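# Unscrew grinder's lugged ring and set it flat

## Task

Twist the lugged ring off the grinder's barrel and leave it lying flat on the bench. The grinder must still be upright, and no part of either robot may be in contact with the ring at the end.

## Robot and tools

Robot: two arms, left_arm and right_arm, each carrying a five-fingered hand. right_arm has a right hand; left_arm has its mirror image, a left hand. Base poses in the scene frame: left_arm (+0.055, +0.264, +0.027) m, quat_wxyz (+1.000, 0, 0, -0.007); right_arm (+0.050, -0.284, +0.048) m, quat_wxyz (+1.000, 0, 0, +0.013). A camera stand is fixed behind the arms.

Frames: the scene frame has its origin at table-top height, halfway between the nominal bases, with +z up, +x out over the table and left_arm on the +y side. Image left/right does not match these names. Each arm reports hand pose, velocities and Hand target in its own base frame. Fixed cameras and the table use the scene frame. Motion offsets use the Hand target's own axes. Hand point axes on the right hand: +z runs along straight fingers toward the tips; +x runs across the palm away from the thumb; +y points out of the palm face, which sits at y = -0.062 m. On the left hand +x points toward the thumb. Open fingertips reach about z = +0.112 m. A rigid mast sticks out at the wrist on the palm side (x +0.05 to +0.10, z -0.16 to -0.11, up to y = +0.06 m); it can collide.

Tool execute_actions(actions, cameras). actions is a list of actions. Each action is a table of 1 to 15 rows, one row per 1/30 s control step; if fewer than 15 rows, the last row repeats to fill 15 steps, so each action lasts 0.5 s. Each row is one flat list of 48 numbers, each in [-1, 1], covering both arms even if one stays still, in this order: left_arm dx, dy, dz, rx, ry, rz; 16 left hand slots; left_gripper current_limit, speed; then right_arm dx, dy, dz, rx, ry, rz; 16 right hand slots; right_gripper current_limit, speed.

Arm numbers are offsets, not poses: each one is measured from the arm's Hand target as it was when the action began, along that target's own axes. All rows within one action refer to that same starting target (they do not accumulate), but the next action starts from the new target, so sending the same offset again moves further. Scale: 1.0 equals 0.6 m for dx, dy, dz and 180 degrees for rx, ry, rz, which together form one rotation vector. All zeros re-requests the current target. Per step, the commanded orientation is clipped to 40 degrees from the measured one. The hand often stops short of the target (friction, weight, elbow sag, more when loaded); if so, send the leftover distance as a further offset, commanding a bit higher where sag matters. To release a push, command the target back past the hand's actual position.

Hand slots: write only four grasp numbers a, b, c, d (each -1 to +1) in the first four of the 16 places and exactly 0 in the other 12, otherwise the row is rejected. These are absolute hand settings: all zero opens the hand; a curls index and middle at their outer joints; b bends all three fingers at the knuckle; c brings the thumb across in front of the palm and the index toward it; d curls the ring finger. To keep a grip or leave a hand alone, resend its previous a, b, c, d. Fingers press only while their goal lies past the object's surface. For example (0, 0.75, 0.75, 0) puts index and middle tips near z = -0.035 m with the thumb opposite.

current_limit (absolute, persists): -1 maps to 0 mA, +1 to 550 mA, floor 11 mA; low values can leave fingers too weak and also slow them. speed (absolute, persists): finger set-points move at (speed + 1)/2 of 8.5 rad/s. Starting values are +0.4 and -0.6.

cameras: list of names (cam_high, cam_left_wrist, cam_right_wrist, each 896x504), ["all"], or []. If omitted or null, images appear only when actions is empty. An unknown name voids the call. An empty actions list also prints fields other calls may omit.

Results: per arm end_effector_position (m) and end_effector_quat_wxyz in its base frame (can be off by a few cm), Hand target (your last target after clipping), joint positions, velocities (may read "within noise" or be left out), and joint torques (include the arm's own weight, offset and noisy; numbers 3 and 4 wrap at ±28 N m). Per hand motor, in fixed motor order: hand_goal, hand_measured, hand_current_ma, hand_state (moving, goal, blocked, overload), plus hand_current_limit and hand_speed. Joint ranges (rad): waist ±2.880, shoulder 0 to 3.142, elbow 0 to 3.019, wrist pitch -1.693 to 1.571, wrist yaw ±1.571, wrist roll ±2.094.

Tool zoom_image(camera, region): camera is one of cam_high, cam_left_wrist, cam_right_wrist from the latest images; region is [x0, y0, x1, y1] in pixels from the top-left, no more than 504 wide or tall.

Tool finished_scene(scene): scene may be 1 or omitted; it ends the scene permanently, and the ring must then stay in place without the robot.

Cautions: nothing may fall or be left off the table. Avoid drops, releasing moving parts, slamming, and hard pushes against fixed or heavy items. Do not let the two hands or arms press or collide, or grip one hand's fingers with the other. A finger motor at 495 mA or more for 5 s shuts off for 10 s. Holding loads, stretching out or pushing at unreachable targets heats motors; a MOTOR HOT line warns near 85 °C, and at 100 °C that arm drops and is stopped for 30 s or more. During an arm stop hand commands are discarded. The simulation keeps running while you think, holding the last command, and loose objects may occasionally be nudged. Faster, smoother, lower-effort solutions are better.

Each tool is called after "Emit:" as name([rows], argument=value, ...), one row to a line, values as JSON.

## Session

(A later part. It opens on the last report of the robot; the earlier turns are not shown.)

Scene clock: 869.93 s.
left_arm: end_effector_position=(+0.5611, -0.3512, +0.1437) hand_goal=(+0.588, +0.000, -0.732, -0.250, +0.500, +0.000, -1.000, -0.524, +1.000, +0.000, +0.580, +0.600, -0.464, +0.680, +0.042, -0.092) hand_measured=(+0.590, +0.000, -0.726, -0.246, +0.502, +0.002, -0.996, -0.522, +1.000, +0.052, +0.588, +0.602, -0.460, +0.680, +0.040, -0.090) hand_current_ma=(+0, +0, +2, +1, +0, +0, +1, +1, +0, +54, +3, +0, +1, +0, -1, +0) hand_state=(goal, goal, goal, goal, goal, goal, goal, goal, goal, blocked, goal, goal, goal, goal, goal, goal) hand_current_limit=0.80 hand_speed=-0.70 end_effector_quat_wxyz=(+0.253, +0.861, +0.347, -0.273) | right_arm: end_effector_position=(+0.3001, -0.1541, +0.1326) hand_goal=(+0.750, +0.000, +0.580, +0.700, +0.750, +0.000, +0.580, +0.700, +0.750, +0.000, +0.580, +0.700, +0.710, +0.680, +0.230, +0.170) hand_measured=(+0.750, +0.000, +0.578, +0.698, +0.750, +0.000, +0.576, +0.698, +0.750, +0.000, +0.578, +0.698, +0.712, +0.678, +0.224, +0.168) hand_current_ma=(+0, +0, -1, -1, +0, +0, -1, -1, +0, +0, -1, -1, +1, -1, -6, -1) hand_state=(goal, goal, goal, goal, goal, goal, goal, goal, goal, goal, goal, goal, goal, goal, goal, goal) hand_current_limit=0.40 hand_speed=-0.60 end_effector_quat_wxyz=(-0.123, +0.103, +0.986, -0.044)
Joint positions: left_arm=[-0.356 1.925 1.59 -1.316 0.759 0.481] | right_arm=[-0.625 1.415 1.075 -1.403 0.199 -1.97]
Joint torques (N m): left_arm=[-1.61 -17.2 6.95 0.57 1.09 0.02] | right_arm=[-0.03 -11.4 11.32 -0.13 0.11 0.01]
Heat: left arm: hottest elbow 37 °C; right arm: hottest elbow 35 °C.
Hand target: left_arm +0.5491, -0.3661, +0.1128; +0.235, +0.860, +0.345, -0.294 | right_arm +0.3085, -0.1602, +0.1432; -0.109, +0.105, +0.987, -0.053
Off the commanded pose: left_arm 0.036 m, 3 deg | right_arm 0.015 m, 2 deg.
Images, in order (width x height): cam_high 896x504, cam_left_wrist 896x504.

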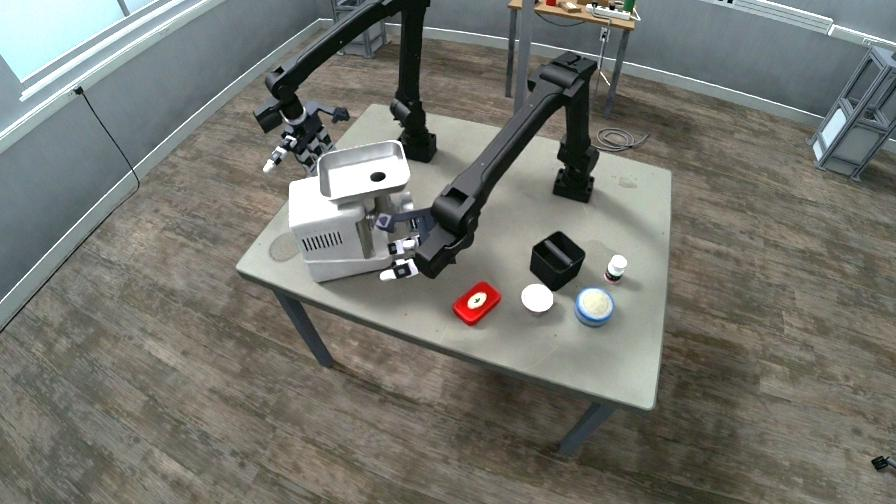

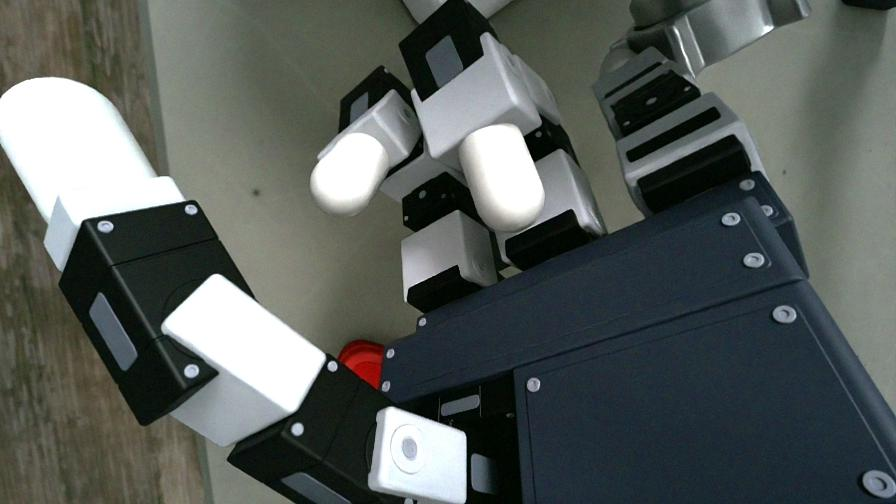

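Emit:
execute_actions([
  [[0,-0.0047,0.016,0,0,0, 1,0,0.75,0,0,0,0,0,0,0,0,0,0,0,0,0,0.8,-0.7, 0,0,0,0,0,0, 0,0,0,0,0,0,0,0,0,0,0,0,0,0,0,0,0.4,-0.6]],
  [[0,-0.0047,0.016,0,0,0, 1,0,0.75,0,0,0,0,0,0,0,0,0,0,0,0,0,0.8,-0.7, 0,0,0,0,0,0, 0,0,0,0,0,0,0,0,0,0,0,0,0,0,0,0,0.4,-0.6]],
], cameras=["cam_left_wrist","cam_high"])

Emit:
zoom_image(camera="cam_left_wrist", region=[560, 0, 840, 160])

Emit:
zoom_image(camera="cam_high", region=[385, 185, 430, 230])

Scene clock: 875.03 s.
left_arm: end_effector_position=(+0.5632, -0.3518, +0.1412) hand_goal=(+0.588, +0.000, -0.732, -0.250, +0.500, +0.000, -1.000, -0.524, +1.000, +0.000, +0.580, +0.600, -0.464, +0.680, +0.042, -0.092) hand_measured=(+0.590, +0.000, -0.726, -0.246, +0.502, +0.002, -0.996, -0.522, +1.000, +0.028, +0.632, +0.618, -0.460, +0.680, +0.040, -0.090) hand_current_ma=(+0, +0, +2, +1, +0, +0, +1, +1, +0, +18, +69, +12, +1, +0, -1, +0) hand_state=(goal, goal, goal, goal, goal, goal, goal, goal, goal, blocked, blocked, goal, goal, goal, goal, goal) hand_current_limit=0.80 hand_speed=-0.70 end_effector_quat_wxyz=(+0.265, +0.857, +0.351, -0.268) | right_arm: end_effector_position=(+0.3001, -0.1541, +0.1326) hand_goal=(+0.750, +0.000, +0.580, +0.700, +0.750, +0.000, +0.580, +0.700, +0.750, +0.000, +0.580, +0.700, +0.710, +0.680, +0.230, +0.170) hand_measured=(+0.750, +0.000, +0.578, +0.698, +0.750, +0.000, +0.576, +0.698, +0.750, +0.000, +0.578, +0.698, +0.712, +0.678, +0.224, +0.168) hand_current_ma=(+0, +0, -1, -1, +0, +0, -1, -1, +0, +0, -1, -1, +1, -1, -6, -1) hand_state=(goal, goal, goal, goal, goal, goal, goal, goal, goal, goal, goal, goal, goal, goal, goal, goal) hand_current_limit=0.40 hand_speed=-0.60 end_effector_quat_wxyz=(-0.123, +0.103, +0.986, -0.044)
Joint positions: left_arm=[-0.355 1.918 1.566 -1.266 0.772 0.459] | right_arm=[-0.625 1.415 1.075 -1.403 0.199 -1.97]
Joint torques (N m): left_arm=[-3.19 -17.32 5.18 1.02 0.67 -0.01] | right_arm=[0.38 -11.46 11.36 -0.16 0.14 0.02]
Heat: left arm: hottest elbow 36 °C; right arm: hottest elbow 35 °C.
Hand target: left_arm +0.5384, -0.3742, +0.0982; +0.235, +0.860, +0.344, -0.294 | right_arm +0.3085, -0.1602, +0.1432; -0.109, +0.105, +0.987, -0.053
Off the commanded pose: left_arm 0.054 m, 5 deg | right_arm 0.015 m, 2 deg.
Images, in order (width x height): cam_high 896x504, cam_left_wrist 896x504.

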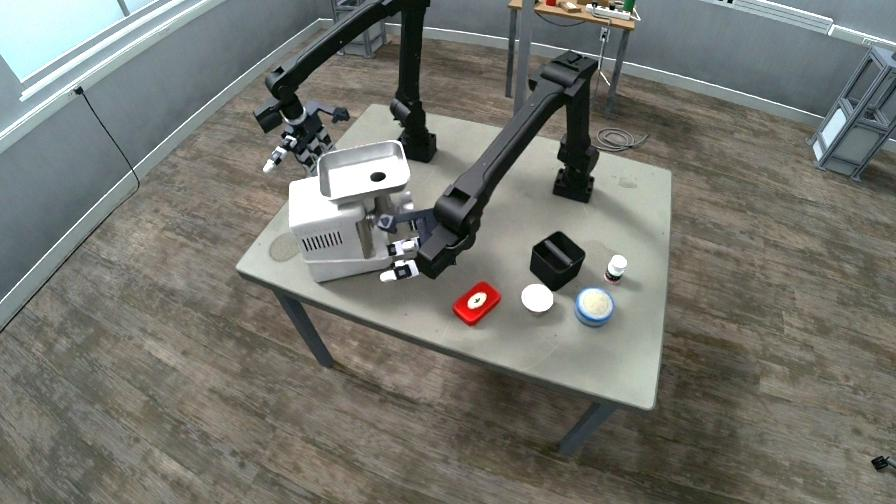

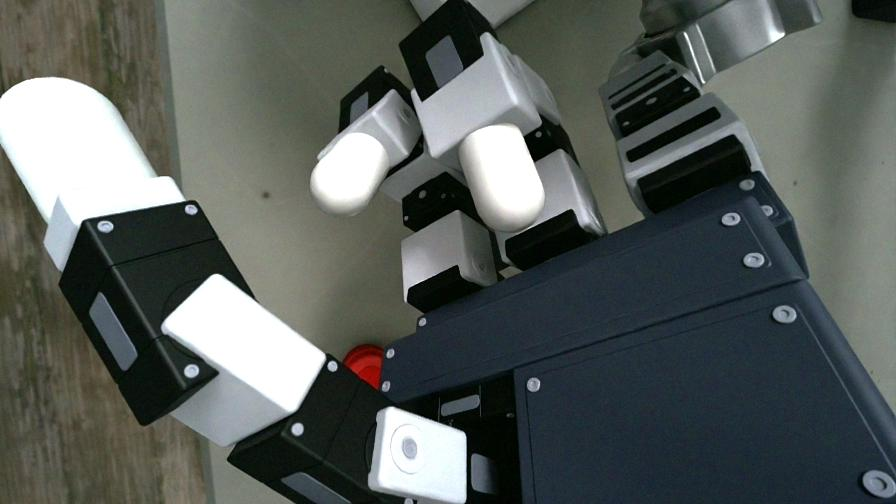

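Scaled by 1.800 from the camera's 896x504 image, which has a finer 1280x720 frame.

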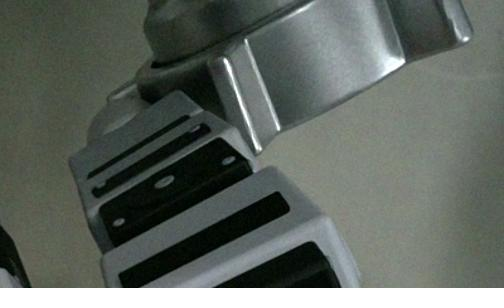

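Scaled by 11.200 from the camera's 896x504 image, which has a finer 1280x720 frame.

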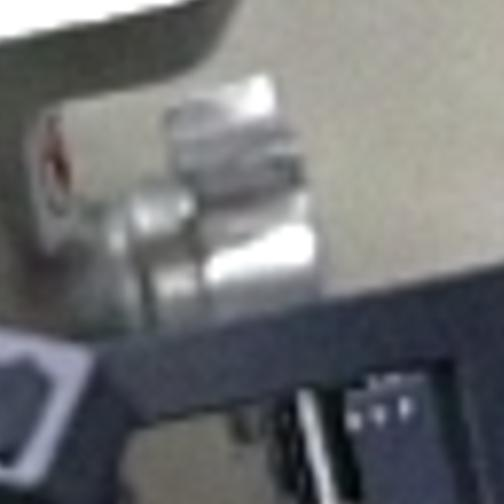

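Emit:
execute_actions([
  [[0,-0.007,0.016,0,0,0, 1,0,0.75,0,0,0,0,0,0,0,0,0,0,0,0,0,0.8,-0.7, 0,0,0,0,0,0, 0,0,0,0,0,0,0,0,0,0,0,0,0,0,0,0,0.4,-0.6]],
  [[0,-0.007,0.016,0,0,0, 1,0,0.75,0,0,0,0,0,0,0,0,0,0,0,0,0,0.8,-0.7, 0,0,0,0,0,0, 0,0,0,0,0,0,0,0,0,0,0,0,0,0,0,0,0.4,-0.6]],
], cameras=["cam_left_wrist","cam_high"])

Emit:
zoom_image(camera="cam_left_wrist", region=[560, 0, 840, 160])

Emit:
zoom_image(camera="cam_high", region=[385, 185, 430, 230])

Scene clock: 913.57 s.
left_arm: end_effector_position=(+0.5544, -0.3551, +0.1139) hand_goal=(+0.588, +0.000, -0.732, -0.250, +0.500, +0.000, -1.000, -0.524, +1.000, +0.000, +0.580, +0.600, -0.464, +0.680, +0.042, -0.092) hand_measured=(+0.592, +0.000, -0.728, -0.246, +0.504, +0.002, -0.996, -0.522, +1.000, +0.034, +0.598, +0.608, -0.460, +0.680, +0.038, -0.092) hand_current_ma=(+1, +0, +1, +1, +1, +0, +1, +1, +0, +26, +11, +3, +1, +0, -1, +0) hand_state=(goal, goal, goal, goal, goal, goal, goal, goal, goal, blocked, goal, goal, goal, goal, goal, goal) hand_current_limit=0.80 hand_speed=-0.70 end_effector_quat_wxyz=(+0.261, +0.857, +0.355, -0.268) | right_arm: end_effector_position=(+0.3001, -0.1541, +0.1326) hand_goal=(+0.750, +0.000, +0.580, +0.700, +0.750, +0.000, +0.580, +0.700, +0.750, +0.000, +0.580, +0.700, +0.710, +0.680, +0.230, +0.170) hand_measured=(+0.750, +0.000, +0.578, +0.698, +0.750, +0.000, +0.576, +0.698, +0.750, +0.000, +0.578, +0.698, +0.712, +0.678, +0.224, +0.168) hand_current_ma=(+0, +0, -1, -1, +0, +0, -1, -1, +0, +0, -1, -1, +1, -1, -6, -1) hand_state=(goal, goal, goal, goal, goal, goal, goal, goal, goal, goal, goal, goal, goal, goal, goal, goal) hand_current_limit=0.40 hand_speed=-0.60 end_effector_quat_wxyz=(-0.123, +0.103, +0.986, -0.044)
Joint positions: left_arm=[-0.369 1.925 1.503 -1.185 0.765 0.431] | right_arm=[-0.625 1.415 1.075 -1.403 0.199 -1.97]
Joint torques (N m): left_arm=[-3.72 -17.96 5.5 0.65 0.98 -0.01] | right_arm=[0.32 -11.22 11.3 -0.21 0.13 0.04]
Heat: left arm: hottest elbow 34 °C; right arm: hottest elbow 35 °C.
Hand target: left_arm +0.5257, -0.3804, +0.0827; +0.235, +0.860, +0.344, -0.294 | right_arm +0.3085, -0.1602, +0.1432; -0.109, +0.105, +0.987, -0.053
Off the commanded pose: left_arm 0.049 m, 4 deg | right_arm 0.015 m, 2 deg.
Images, in order (width x height): cam_high 896x504, cam_left_wrist 896x504.

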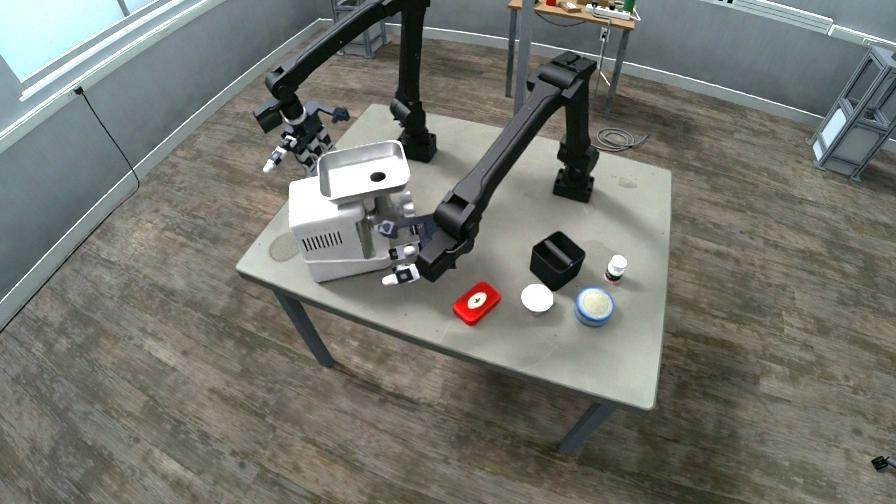

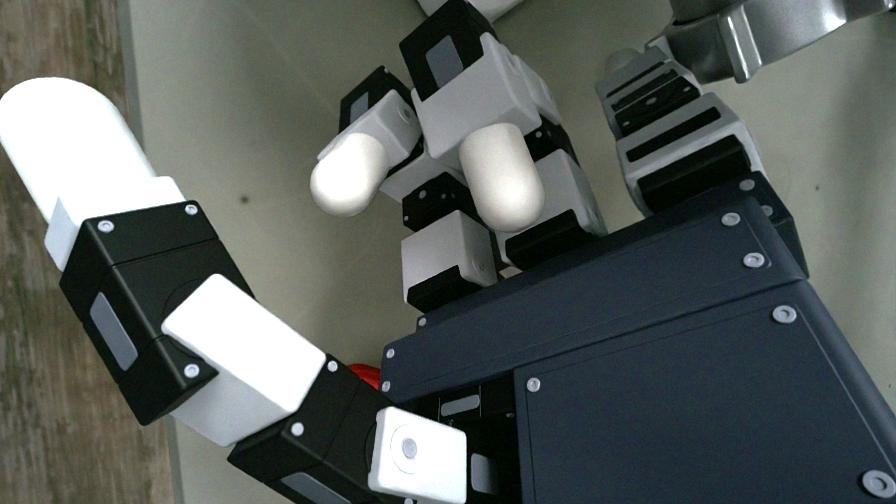

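Scaled by 1.800 from the camera's 896x504 image, which has a finer 1280x720 frame.

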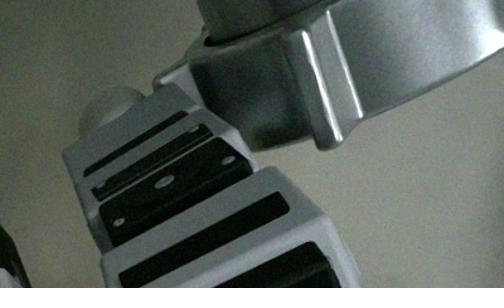

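Scaled by 11.200 from the camera's 896x504 image, which has a finer 1280x720 frame.

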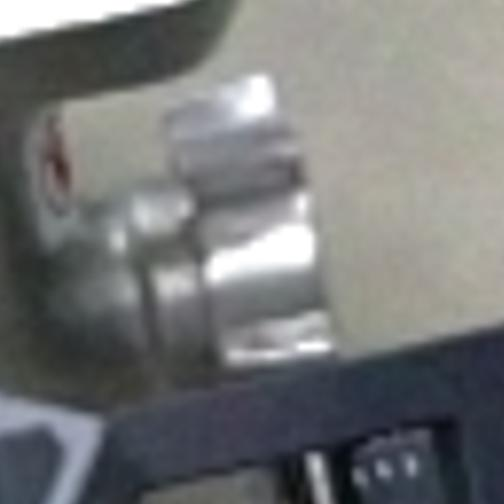

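Emit:
execute_actions([
  [[0.0268,0.0174,-0.054,0,0,0, 1,0,0.75,0,0,0,0,0,0,0,0,0,0,0,0,0,0.4,-0.7, 0,0,0,0,0,0, 0,0,0,0,0,0,0,0,0,0,0,0,0,0,0,0,0.4,-0.6]],
  [[0.0268,0.0174,-0.054,0,0,0, 1,0,0.75,0,0,0,0,0,0,0,0,0,0,0,0,0,0.4,-0.7, 0,0,0,0,0,0, 0,0,0,0,0,0,0,0,0,0,0,0,0,0,0,0,0.4,-0.6]],
  [[-0.0167,-0.0628,-0.0373,0,0,0, 1,0,0.75,0,0,0,0,0,0,0,0,0,0,0,0,0,0.4,-0.7, 0,0,0,0,0,0, 0,0,0,0,0,0,0,0,0,0,0,0,0,0,0,0,0.4,-0.6]],
  [[-0.0167,-0.0628,-0.0373,0,0,0, 0.5,0.05,0.8,0.3,0,0,0,0,0,0,0,0,0,0,0,0,0.4,-0.7, 0,0,0,0,0,0, 0,0,0,0,0,0,0,0,0,0,0,0,0,0,0,0,0.4,-0.6]],
  [[-0.0167,-0.0628,-0.0373,0,0,0, 0,0.1,0.85,0.5,0,0,0,0,0,0,0,0,0,0,0,0,0.4,-0.7, 0,0,0,0,0,0, 0,0,0,0,0,0,0,0,0,0,0,0,0,0,0,0,0.4,-0.6]],
  [[-0.0167,-0.0628,-0.0373,0,0,0, 0,0.1,0.85,0.5,0,0,0,0,0,0,0,0,0,0,0,0,0.4,-0.7, 0,0,0,0,0,0, 0,0,0,0,0,0,0,0,0,0,0,0,0,0,0,0,0.4,-0.6]],
], cameras=["cam_high","cam_left_wrist"])

Scene clock: 1041.93 s.
left_arm: end_effector_position=(+0.4822, -0.2096, +0.1706) hand_goal=(+0.368, +0.000, +0.092, +0.720, +0.676, +0.000, +0.560, +0.956, +0.588, +0.000, -0.220, +0.170, -0.734, +0.680, +0.018, +0.062) hand_measured=(+0.378, +0.000, +0.092, +0.718, +0.678, +0.002, +0.558, +0.952, +0.596, +0.008, -0.214, +0.172, -0.720, +0.680, +0.016, +0.058) hand_current_ma=(+4, +0, +0, +0, +0, +0, +0, -1, +3, +2, +2, +1, +7, +0, +0, -1) hand_state=(goal, goal, goal, goal, goal, goal, goal, goal, goal, goal, goal, goal, goal, goal, goal, goal) hand_current_limit=0.40 hand_speed=-0.70 end_effector_quat_wxyz=(+0.236, +0.860, +0.344, -0.293) | right_arm: end_effector_position=(+0.3001, -0.1541, +0.1326) hand_goal=(+0.750, +0.000, +0.580, +0.700, +0.750, +0.000, +0.580, +0.700, +0.750, +0.000, +0.580, +0.700, +0.710, +0.680, +0.230, +0.170) hand_measured=(+0.750, +0.000, +0.578, +0.698, +0.750, +0.000, +0.576, +0.698, +0.750, +0.000, +0.578, +0.698, +0.712, +0.678, +0.224, +0.168) hand_current_ma=(+0, +0, -1, -1, +0, +0, -1, -1, +0, +0, -1, -1, +1, -1, -6, -1) hand_state=(goal, goal, goal, goal, goal, goal, goal, goal, goal, goal, goal, goal, goal, goal, goal, goal) hand_current_limit=0.40 hand_speed=-0.60 end_effector_quat_wxyz=(-0.123, +0.103, +0.986, -0.044)
Joint positions: left_arm=[-0.125 1.7 1.338 -1.56 0.702 0.815] | right_arm=[-0.625 1.415 1.075 -1.403 0.199 -1.97]
Joint torques (N m): left_arm=[1.73 -17.08 7.08 -0.44 0.81 0.23] | right_arm=[0.21 -11.4 11.32 -0.12 0.11 0.04]
Heat: left arm: hottest elbow 33 °C; right arm: hottest elbow 35 °C.
Hand target: left_arm +0.4791, -0.2056, +0.1722; +0.235, +0.860, +0.344, -0.294 | right_arm +0.3085, -0.1602, +0.1432; -0.109, +0.105, +0.987, -0.053
Off the commanded pose: left_arm 0.005 m, 0 deg | right_arm 0.015 m, 2 deg.
Images, in order (width x height): cam_high 896x504, cam_left_wrist 896x504.

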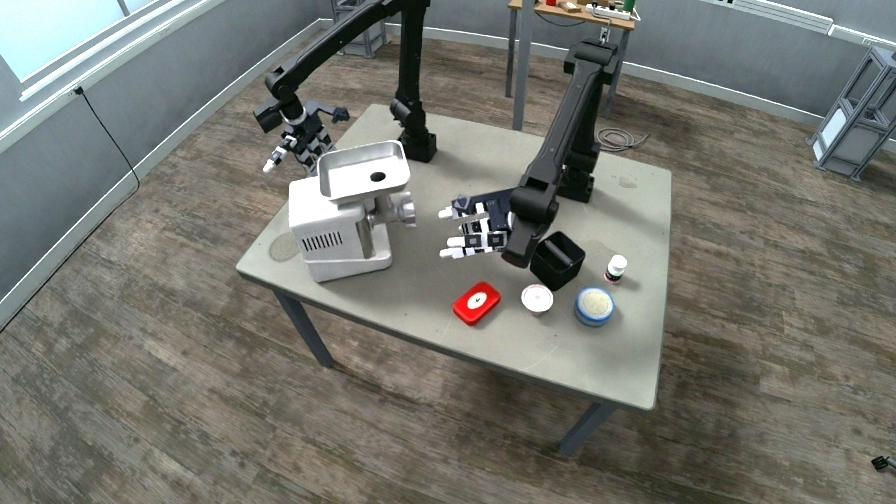

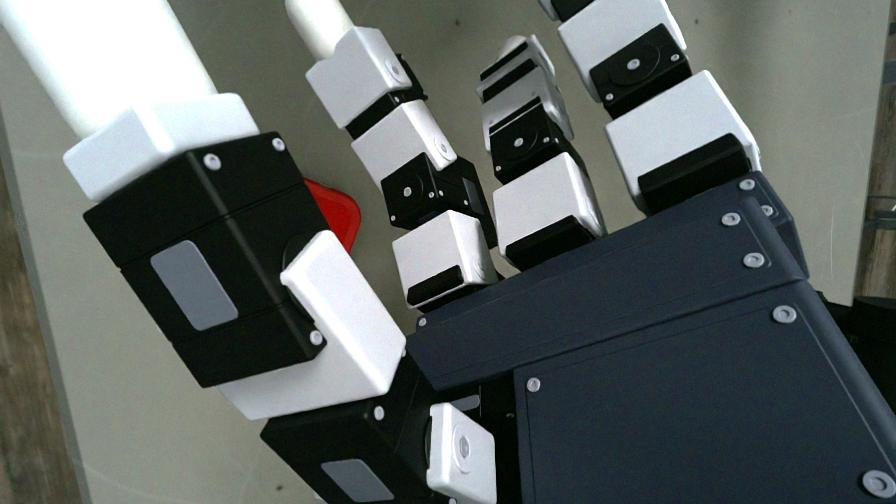

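Emit:
execute_actions([
  [[-0.013,-0.0124,0.0317,0,0.0534,0.0153, 0,0.1,0.85,0.5,0,0,0,0,0,0,0,0,0,0,0,0,0.4,-0.7, 0,0,0,0,0,0, 0,0,0,0,0,0,0,0,0,0,0,0,0,0,0,0,0.4,-0.6]],
  [[-0.0185,-0.0116,0.029,0,0.0534,0.0153, 0,0.1,0.85,0.5,0,0,0,0,0,0,0,0,0,0,0,0,0.4,-0.7, 0,0,0,0,0,0, 0,0,0,0,0,0,0,0,0,0,0,0,0,0,0,0,0.4,-0.6]],
  [[-0.0235,-0.0106,0.0255,0,0.0534,0.0153, 0,0.1,0.85,0.5,0,0,0,0,0,0,0,0,0,0,0,0,0.4,-0.7, 0,0,0,0,0,0, 0,0,0,0,0,0,0,0,0,0,0,0,0,0,0,0,0.4,-0.6]],
  [[-0.0277,-0.0094,0.0211,0,0.0534,0.0153, 0,0.1,0.85,0.5,0,0,0,0,0,0,0,0,0,0,0,0,0.4,-0.7, 0,0,0,0,0,0, 0,0,0,0,0,0,0,0,0,0,0,0,0,0,0,0,0.4,-0.6]],
  [[-0.0312,-0.008,0.0163,0,0.0534,0.0153, 0,0.1,0.85,0.5,0,0,0,0,0,0,0,0,0,0,0,0,0.4,-0.7, 0,0,0,0,0,0, 0,0,0,0,0,0,0,0,0,0,0,0,0,0,0,0,0.4,-0.6]],
  [[-0.0335,-0.0064,0.0109,0,0.0534,0.0153, 0,0.1,0.85,0.5,0,0,0,0,0,0,0,0,0,0,0,0,0.4,-0.7, 0,0,0,0,0,0, 0,0,0,0,0,0,0,0,0,0,0,0,0,0,0,0,0.4,-0.6]],
  [[-0.035,-0.0048,0.0051,0,0.0534,0.0153, 0,0.1,0.85,0.5,0,0,0,0,0,0,0,0,0,0,0,0,0.4,-0.7, 0,0,0,0,0,0, 0,0,0,0,0,0,0,0,0,0,0,0,0,0,0,0,0.4,-0.6]],
  [[-0.0353,-0.0031,-0.0008,0,0.0534,0.0153, 0,0.1,0.85,0.5,0,0,0,0,0,0,0,0,0,0,0,0,0.4,-0.7, 0,0,0,0,0,0, 0,0,0,0,0,0,0,0,0,0,0,0,0,0,0,0,0.4,-0.6]],
  [[-0.0347,-0.0014,-0.0067,0.0444,0.0534,0.0153, 0,0.1,0.85,0.5,0,0,0,0,0,0,0,0,0,0,0,0,0.4,-0.7, 0,0,0,0,0,0, 0,0,0,0,0,0,0,0,0,0,0,0,0,0,0,0,0.4,-0.6]],
  [[-0.033,0,-0.0125,0.0444,0.055,0.0077, 0,0.1,0.85,0.5,0,0,0,0,0,0,0,0,0,0,0,0,0.4,-0.7, 0,0,0,0,0,0, 0,0,0,0,0,0,0,0,0,0,0,0,0,0,0,0,0.4,-0.6]],
], cameras=["cam_high","cam_left_wrist"])

Emit:
zoom_image(camera="cam_high", region=[370, 150, 490, 250])

Scene clock: 1062.37 s.
left_arm: end_effector_position=(+0.3207, -0.2949, +0.0820) hand_goal=(+0.368, +0.000, +0.092, +0.720, +0.676, +0.000, +0.560, +0.956, +0.588, +0.000, -0.220, +0.170, -0.734, +0.680, +0.018, +0.062) hand_measured=(+0.374, -0.002, +0.092, +0.718, +0.678, -0.002, +0.562, +0.960, +0.578, +0.046, -0.224, +0.172, -0.740, +0.680, +0.016, +0.060) hand_current_ma=(+2, +0, +0, +0, +0, +0, +0, +1, -5, +46, -1, +1, -2, +0, -1, -1) hand_state=(goal, goal, goal, goal, goal, goal, goal, goal, goal, blocked, goal, goal, goal, goal, goal, goal) hand_current_limit=0.40 hand_speed=-0.70 end_effector_quat_wxyz=(-0.150, +0.827, +0.278, +0.465) | right_arm: end_effector_position=(+0.3001, -0.1541, +0.1326) hand_goal=(+0.750, +0.000, +0.580, +0.700, +0.750, +0.000, +0.580, +0.700, +0.750, +0.000, +0.580, +0.700, +0.710, +0.680, +0.230, +0.170) hand_measured=(+0.750, +0.000, +0.578, +0.698, +0.750, +0.000, +0.576, +0.698, +0.750, +0.000, +0.578, +0.698, +0.712, +0.678, +0.224, +0.168) hand_current_ma=(+0, +0, -1, -1, +0, +0, -1, -1, +0, +0, -1, -1, +1, -1, -6, -1) hand_state=(goal, goal, goal, goal, goal, goal, goal, goal, goal, goal, goal, goal, goal, goal, goal, goal) hand_current_limit=0.40 hand_speed=-0.60 end_effector_quat_wxyz=(-0.123, +0.103, +0.986, -0.044)
Joint positions: left_arm=[-1.156 1.647 0.82 -1.089 -0.983 -0.42] | right_arm=[-0.625 1.415 1.075 -1.403 0.199 -1.97]
Joint torques (N m): left_arm=[-0.67 -9.76 7.12 -0.38 -0.41 -0.21] | right_arm=[0.15 -11.28 11.32 -0.16 0.11 0.03]
Heat: left arm: hottest elbow 33 °C; right arm: hottest elbow 35 °C.
Hand target: left_arm +0.3171, -0.3060, +0.0724; -0.161, +0.832, +0.269, +0.458 | right_arm +0.3085, -0.1602, +0.1432; -0.109, +0.105, +0.987, -0.053
Off the commanded pose: left_arm 0.015 m, 2 deg | right_arm 0.015 m, 2 deg.
Images, in order (width x height): cam_high 896x504, cam_left_wrist 896x504.

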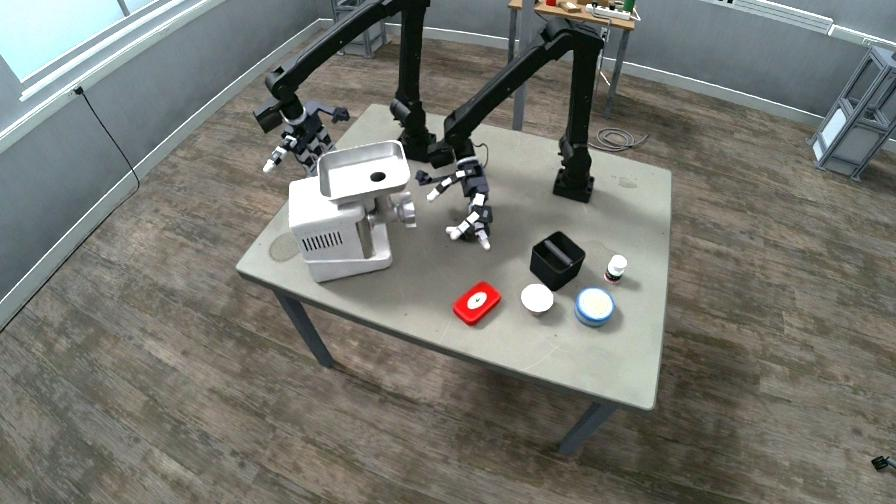

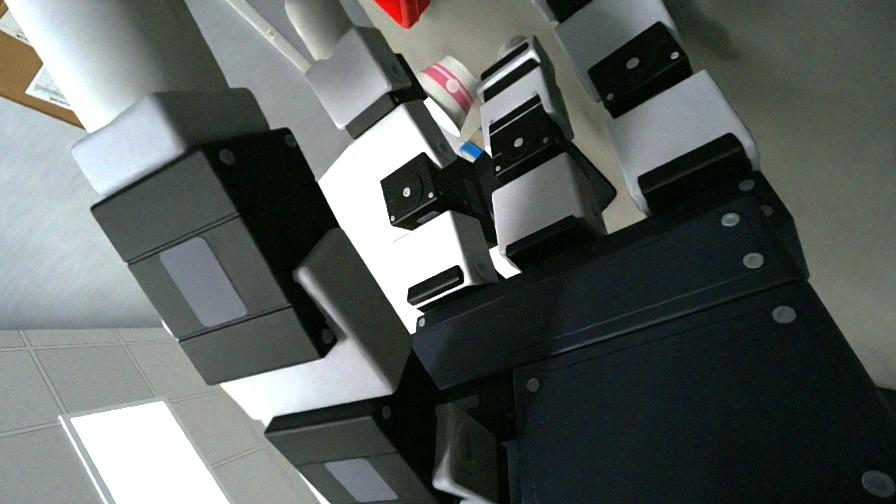

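Scaled by 4.200 from the camera's 896x504 image, which has a finer 1280x720 frame.

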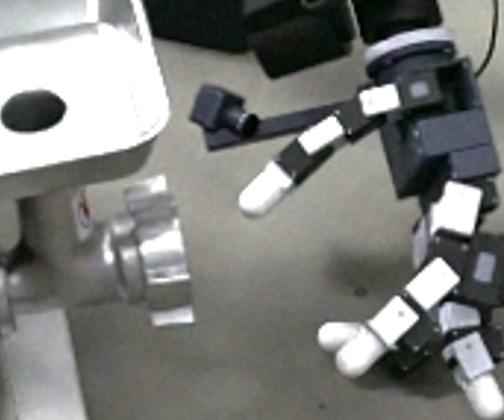

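Emit:
execute_actions([
  [[-0.0067,0.03,-0.0086,0,0,0, 0,0.12,0.85,1,0,0,0,0,0,0,0,0,0,0,0,0,0.4,-0.7, 0,0,0,0,0,0, 0,0,0,0,0,0,0,0,0,0,0,0,0,0,0,0,0.4,-0.6]],
  [[-0.0067,0.05,-0.0086,0,0,0, 0,0.12,0.85,1,0,0,0,0,0,0,0,0,0,0,0,0,0.4,-0.7, 0,0,0,0,0,0, 0,0,0,0,0,0,0,0,0,0,0,0,0,0,0,0,0.4,-0.6]],
  [[0,0.05,0,0,0,0, 0,0.12,0.85,1,0,0,0,0,0,0,0,0,0,0,0,0,0.4,-0.7, 0,0,0,0,0,0, 0,0,0,0,0,0,0,0,0,0,0,0,0,0,0,0,0.4,-0.6]],
], cameras=["cam_high","cam_left_wrist"])

Emit:
zoom_image(camera="cam_high", region=[370, 150, 470, 240])

Emit:
zoom_image(camera="cam_left_wrist", region=[0, 0, 500, 300])

Scene clock: 1081.37 s.
left_arm: end_effector_position=(+0.3356, -0.3441, +0.0745) hand_goal=(+0.390, +0.000, +0.048, +0.724, +0.740, +0.000, +0.556, +0.956, +0.332, +0.000, -1.000, -0.376, -0.734, +0.680, +0.018, +0.066) hand_measured=(+0.392, -0.002, +0.052, +0.722, +0.738, -0.002, +0.558, +0.960, +0.338, +0.002, -0.994, -0.374, -0.740, +0.680, +0.008, +0.054) hand_current_ma=(+0, +0, +1, -1, +0, +0, +0, +1, +2, +0, +1, +0, -2, +0, -7, -11) hand_state=(goal, goal, goal, goal, goal, goal, goal, goal, goal, goal, goal, goal, goal, goal, goal, goal) hand_current_limit=0.40 hand_speed=-0.70 end_effector_quat_wxyz=(-0.167, +0.827, +0.276, +0.460) | right_arm: end_effector_position=(+0.3001, -0.1541, +0.1326) hand_goal=(+0.750, +0.000, +0.580, +0.700, +0.750, +0.000, +0.580, +0.700, +0.750, +0.000, +0.580, +0.700, +0.710, +0.680, +0.230, +0.170) hand_measured=(+0.750, +0.000, +0.578, +0.698, +0.750, +0.000, +0.576, +0.698, +0.750, +0.000, +0.578, +0.698, +0.712, +0.678, +0.224, +0.168) hand_current_ma=(+0, +0, -1, -1, +0, +0, -1, -1, +0, +0, -1, -1, +1, -1, -6, -1) hand_state=(goal, goal, goal, goal, goal, goal, goal, goal, goal, goal, goal, goal, goal, goal, goal, goal) hand_current_limit=0.40 hand_speed=-0.60 end_effector_quat_wxyz=(-0.123, +0.103, +0.986, -0.044)
Joint positions: left_arm=[-1.172 1.784 0.994 -1.194 -0.966 -0.464] | right_arm=[-0.625 1.415 1.075 -1.403 0.199 -1.97]
Joint torques (N m): left_arm=[1.79 -10.34 11.62 0.47 -1.08 0.25] | right_arm=[0.03 -11.34 11.32 -0.14 0.14 0.02]
Heat: left arm: hottest elbow 33 °C; right arm: hottest elbow 35 °C.
Hand target: left_arm +0.3531, -0.3764, +0.0695; -0.161, +0.832, +0.269, +0.458 | right_arm +0.3085, -0.1602, +0.1432; -0.109, +0.105, +0.987, -0.053
Off the commanded pose: left_arm 0.037 m, 1 deg | right_arm 0.015 m, 2 deg.
Images, in order (width x height): cam_high 896x504, cam_left_wrist 896x504.

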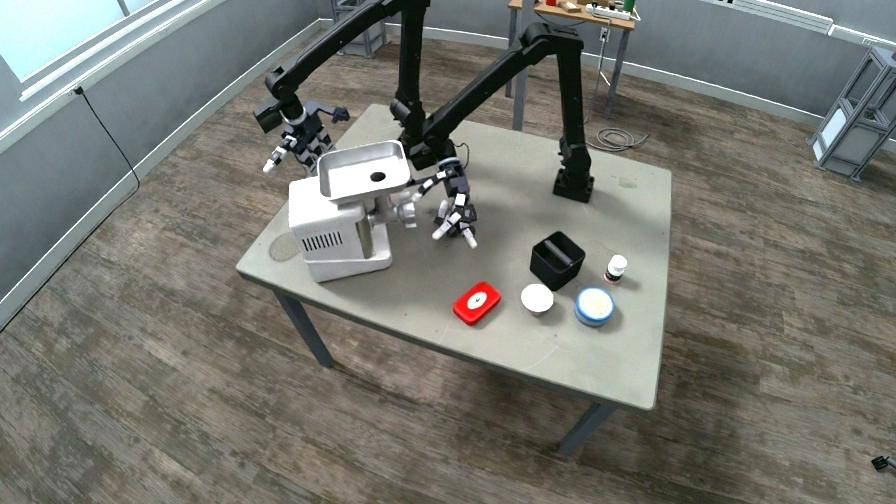

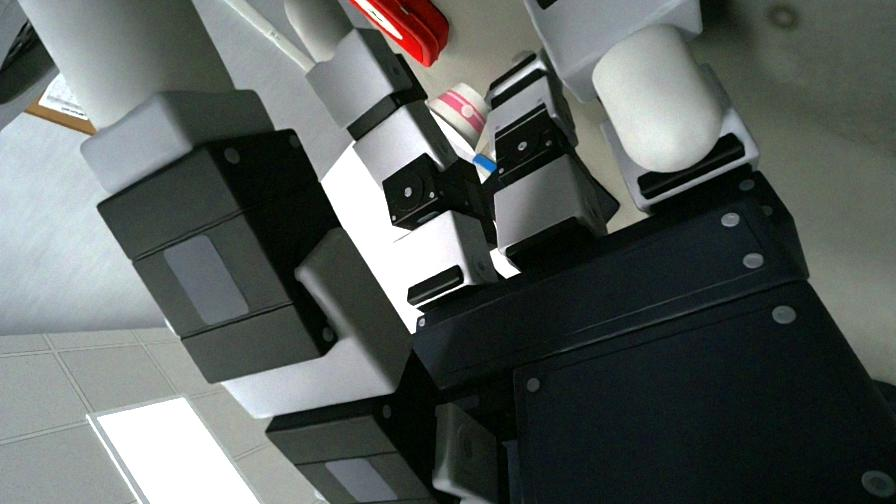

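Scaled by 5.040 from the camera's 896x504 image, which has a finer 1280x720 frame.

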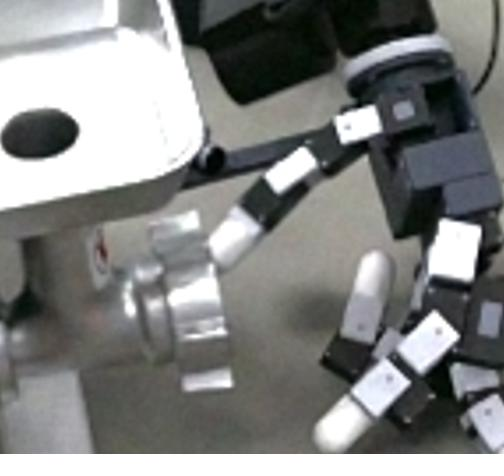

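Scaled by 1.008 from the camera's 896x504 image, which has a finer 1280x720 frame.

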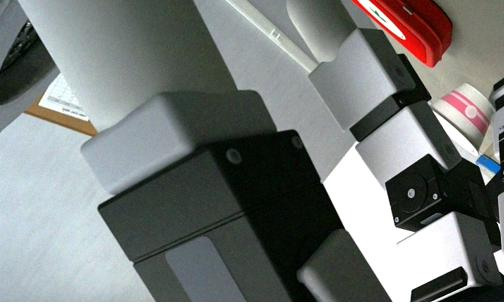

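Emit:
execute_actions([
  [[0,-0.05,0,0,0,0, 0,0.2,0.6,0.6,0,0,0,0,0,0,0,0,0,0,0,0,0.4,-0.7, 0,0,0,0,0,0, 0,0,0,0,0,0,0,0,0,0,0,0,0,0,0,0,0.4,-0.6]],
  [[0,-0.05,0,0,0,0, 0,0.45,0,0.4,0,0,0,0,0,0,0,0,0,0,0,0,0.4,-0.6, 0,0,0,0,0,0, 0,0,0,0,0,0,0,0,0,0,0,0,0,0,0,0,0.4,-0.6]],
  [[0.01,0,0.04,0,0,0, 0.05,0.45,0,0.4,0,0,0,0,0,0,0,0,0,0,0,0,0.4,-0.6, 0,0,0,0,0,0, 0,0,0,0,0,0,0,0,0,0,0,0,0,0,0,0,0.4,-0.6]],
  [[0.01,0.02,0.038,0,0,0, 0.05,0.45,0,0.4,0,0,0,0,0,0,0,0,0,0,0,0,0.4,-0.6, 0,0,0,0,0,0, 0,0,0,0,0,0,0,0,0,0,0,0,0,0,0,0,0.4,-0.6]],
], cameras=["cam_high","cam_left_wrist"])

Emit:
zoom_image(camera="cam_high", region=[370, 130, 490, 250])

Scene clock: 1145.40 s.
left_arm: end_effector_position=(+0.3593, -0.3163, +0.0659) hand_goal=(+0.188, +0.000, +0.630, +0.742, +0.030, +0.000, +0.410, +0.628, -0.100, +0.000, -0.060, +0.346, +0.716, +0.680, +0.230, +0.252) hand_measured=(+0.190, -0.002, +0.634, +0.746, +0.038, -0.002, +0.414, +0.632, -0.102, +0.000, -0.062, +0.348, +0.714, +0.678, +0.224, +0.254) hand_current_ma=(+0, +0, +1, +1, +4, +0, +1, +1, -1, +0, +0, +0, +0, +0, -4, +0) hand_state=(goal, goal, goal, goal, goal, goal, goal, goal, goal, goal, goal, goal, goal, goal, goal, goal) hand_current_limit=0.40 hand_speed=-0.60 end_effector_quat_wxyz=(-0.153, +0.828, +0.271, +0.467) | right_arm: end_effector_position=(+0.3001, -0.1541, +0.1326) hand_goal=(+0.750, +0.000, +0.580, +0.700, +0.750, +0.000, +0.580, +0.700, +0.750, +0.000, +0.580, +0.700, +0.710, +0.680, +0.230, +0.170) hand_measured=(+0.750, +0.000, +0.578, +0.698, +0.750, +0.000, +0.576, +0.698, +0.750, +0.000, +0.578, +0.698, +0.712, +0.678, +0.224, +0.168) hand_current_ma=(+0, +0, -1, -1, +0, +0, -1, -1, +0, +0, -1, -1, +1, -1, -6, -1) hand_state=(goal, goal, goal, goal, goal, goal, goal, goal, goal, goal, goal, goal, goal, goal, goal, goal) hand_current_limit=0.40 hand_speed=-0.60 end_effector_quat_wxyz=(-0.123, +0.103, +0.986, -0.044)
Joint positions: left_arm=[-1.087 1.734 0.891 -0.968 -1.01 -0.281] | right_arm=[-0.625 1.415 1.075 -1.403 0.199 -1.97]
Joint torques (N m): left_arm=[1.9 -13.45 4.81 0.88 -0.41 -0.05] | right_arm=[0.21 -11.52 11.32 -0.17 0.12 0.03]
Heat: left arm: hottest elbow 36 °C; right arm: hottest elbow 35 °C.
Hand target: left_arm +0.3613, -0.3100, +0.0557; -0.161, +0.832, +0.269, +0.458 | right_arm +0.3085, -0.1602, +0.1432; -0.109, +0.105, +0.987, -0.053
Off the commanded pose: left_arm 0.012 m, 2 deg | right_arm 0.015 m, 2 deg.
Images, in order (width x height): cam_high 896x504, cam_left_wrist 896x504.

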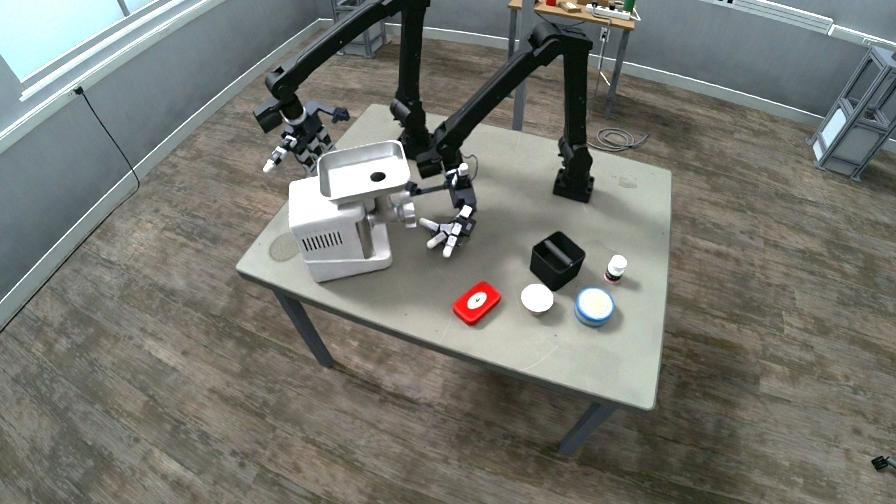

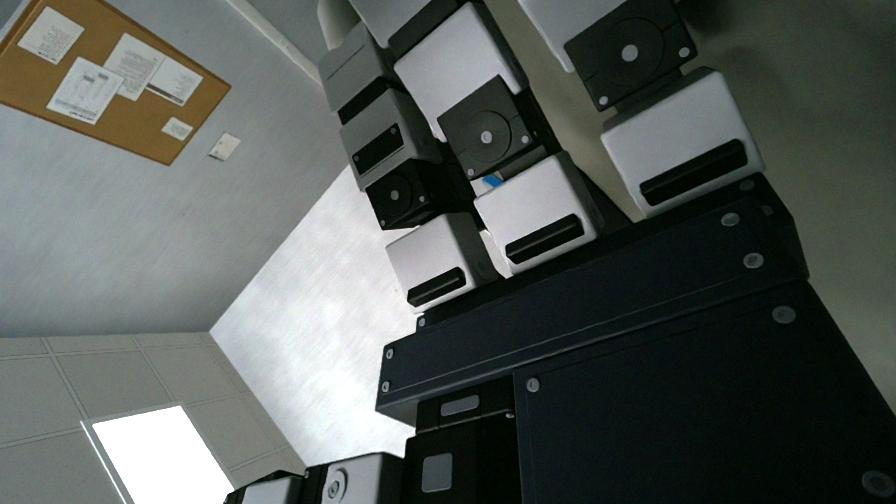

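Scaled by 4.200 from the camera's 896x504 image, which has a finer 1280x720 frame.

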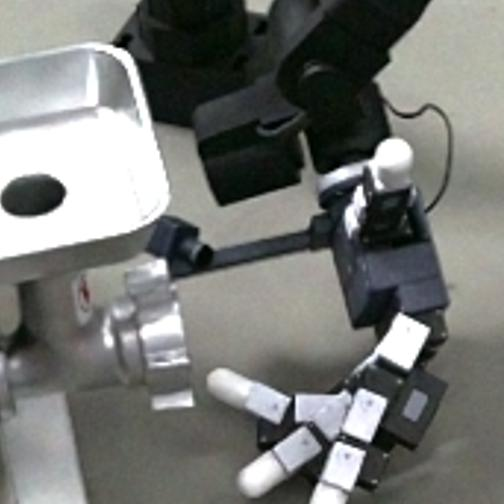

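Emit:
execute_actions([
  [[0,0.045,0.0125,0,0,0, 0.05,0.45,0,0.4,0,0,0,0,0,0,0,0,0,0,0,0,0.4,-0.6, 0,0,0,0,0,0, 0,0,0,0,0,0,0,0,0,0,0,0,0,0,0,0,0.4,-0.6]],
  [[0,0.05,0.0125,0,0,0, 0.05,0.45,0,0.4,0,0,0,0,0,0,0,0,0,0,0,0,0.4,-0.6, 0,0,0,0,0,0, 0,0,0,0,0,0,0,0,0,0,0,0,0,0,0,0,0.4,-0.6]],
  [[0,0.04,0,0,0,0, 0.05,0.45,0,0.4,0,0,0,0,0,0,0,0,0,0,0,0,0.4,-0.6, 0,0,0,0,0,0, 0,0,0,0,0,0,0,0,0,0,0,0,0,0,0,0,0.4,-0.6]],
], cameras=["cam_high","cam_left_wrist"])

Emit:
zoom_image(camera="cam_high", region=[370, 150, 470, 250])

Emit:
zoom_image(camera="cam_left_wrist", region=[150, 0, 650, 400])

Scene clock: 1153.67 s.
left_arm: end_effector_position=(+0.4121, -0.3648, +0.0684) hand_goal=(+0.188, +0.000, +0.630, +0.742, +0.030, +0.000, +0.410, +0.628, -0.100, +0.000, -0.060, +0.346, +0.716, +0.680, +0.230, +0.252) hand_measured=(+0.190, -0.002, +0.634, +0.746, +0.038, -0.002, +0.414, +0.632, -0.096, +0.000, -0.062, +0.348, +0.714, +0.678, +0.224, +0.254) hand_current_ma=(+0, +0, +1, +1, +4, +0, +1, +1, +1, +0, +0, +0, +0, +0, -4, +0) hand_state=(goal, goal, goal, goal, goal, goal, goal, goal, goal, goal, goal, goal, goal, goal, goal, goal) hand_current_limit=0.40 hand_speed=-0.60 end_effector_quat_wxyz=(-0.142, +0.825, +0.277, +0.471) | right_arm: end_effector_position=(+0.3001, -0.1541, +0.1326) hand_goal=(+0.750, +0.000, +0.580, +0.700, +0.750, +0.000, +0.580, +0.700, +0.750, +0.000, +0.580, +0.700, +0.710, +0.680, +0.230, +0.170) hand_measured=(+0.750, +0.000, +0.578, +0.698, +0.750, +0.000, +0.576, +0.698, +0.750, +0.000, +0.578, +0.698, +0.712, +0.678, +0.224, +0.168) hand_current_ma=(+0, +0, -1, -1, +0, +0, -1, -1, +0, +0, -1, -1, +1, -1, -6, -1) hand_state=(goal, goal, goal, goal, goal, goal, goal, goal, goal, goal, goal, goal, goal, goal, goal, goal) hand_current_limit=0.40 hand_speed=-0.60 end_effector_quat_wxyz=(-0.123, +0.103, +0.986, -0.044)
Joint positions: left_arm=[-1.034 1.845 1.071 -0.929 -1.023 -0.185] | right_arm=[-0.625 1.415 1.075 -1.403 0.199 -1.97]
Joint velocities: left_arm=[-0.005 -0.005 0.046 -0.002 -0.022 0.066] | right_arm=[within noise]
Joint torques (N m): left_arm=[2.02 -12.16 8.12 0.27 -0.33 -0.06] | right_arm=[0.44 -11.52 11.34 -0.18 0.13 0.03]
Heat: left arm: hottest elbow 35 °C; right arm: hottest elbow 35 °C.
Hand target: left_arm +0.4196, -0.3675, +0.0460; -0.161, +0.832, +0.269, +0.458 | right_arm +0.3085, -0.1602, +0.1432; -0.109, +0.105, +0.987, -0.053
Off the commanded pose: left_arm 0.024 m, 3 deg | right_arm 0.015 m, 2 deg.
Images, in order (width x height): cam_high 896x504, cam_left_wrist 896x504.

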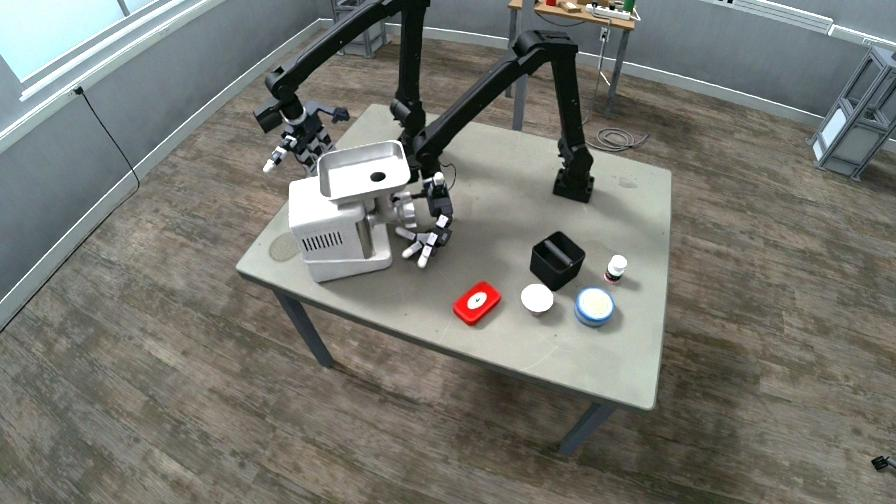

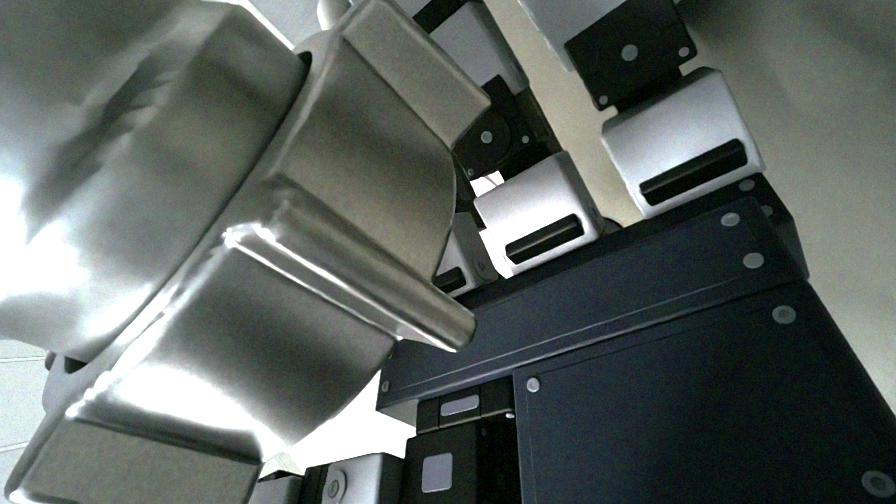

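Scaled by 5.040 from the camera's 896x504 image, which has a finer 1280x720 frame.

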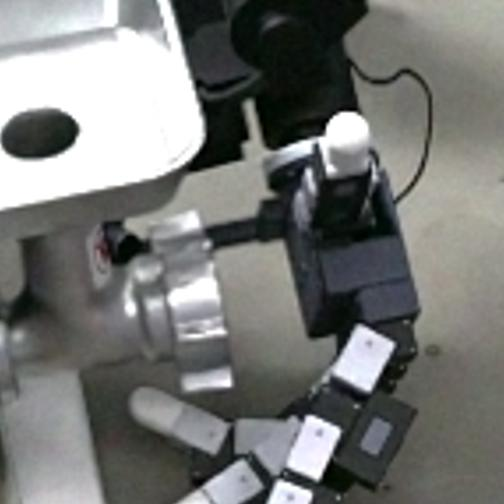

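Scaled by 1.008 from the camera's 896x504 image, which has a finer 1280x720 frame.

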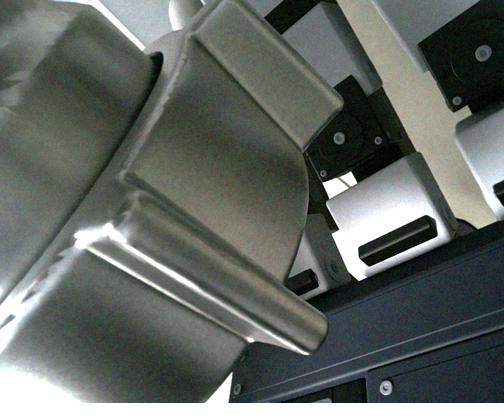

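Emit:
zoom_image(camera="cam_left_wrist", region=[300, 0, 620, 320])

Emit:
zoom_image(camera="cam_left_wrist", region=[0, 130, 400, 504])

Scaled by 1.575 from the camera's 896x504 image, which has a finer 1280x720 frame.

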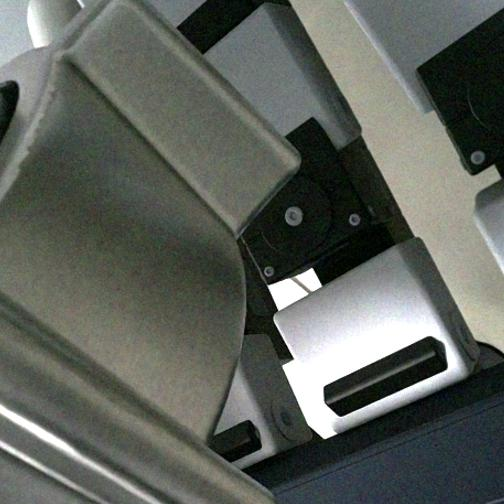

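Scaled by 1.260 from the camera's 896x504 image, which has a finer 1280x720 frame.

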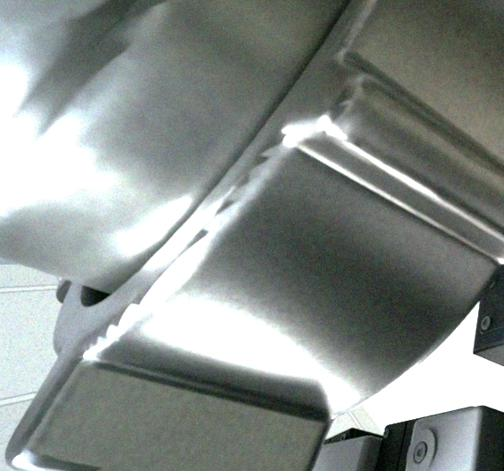

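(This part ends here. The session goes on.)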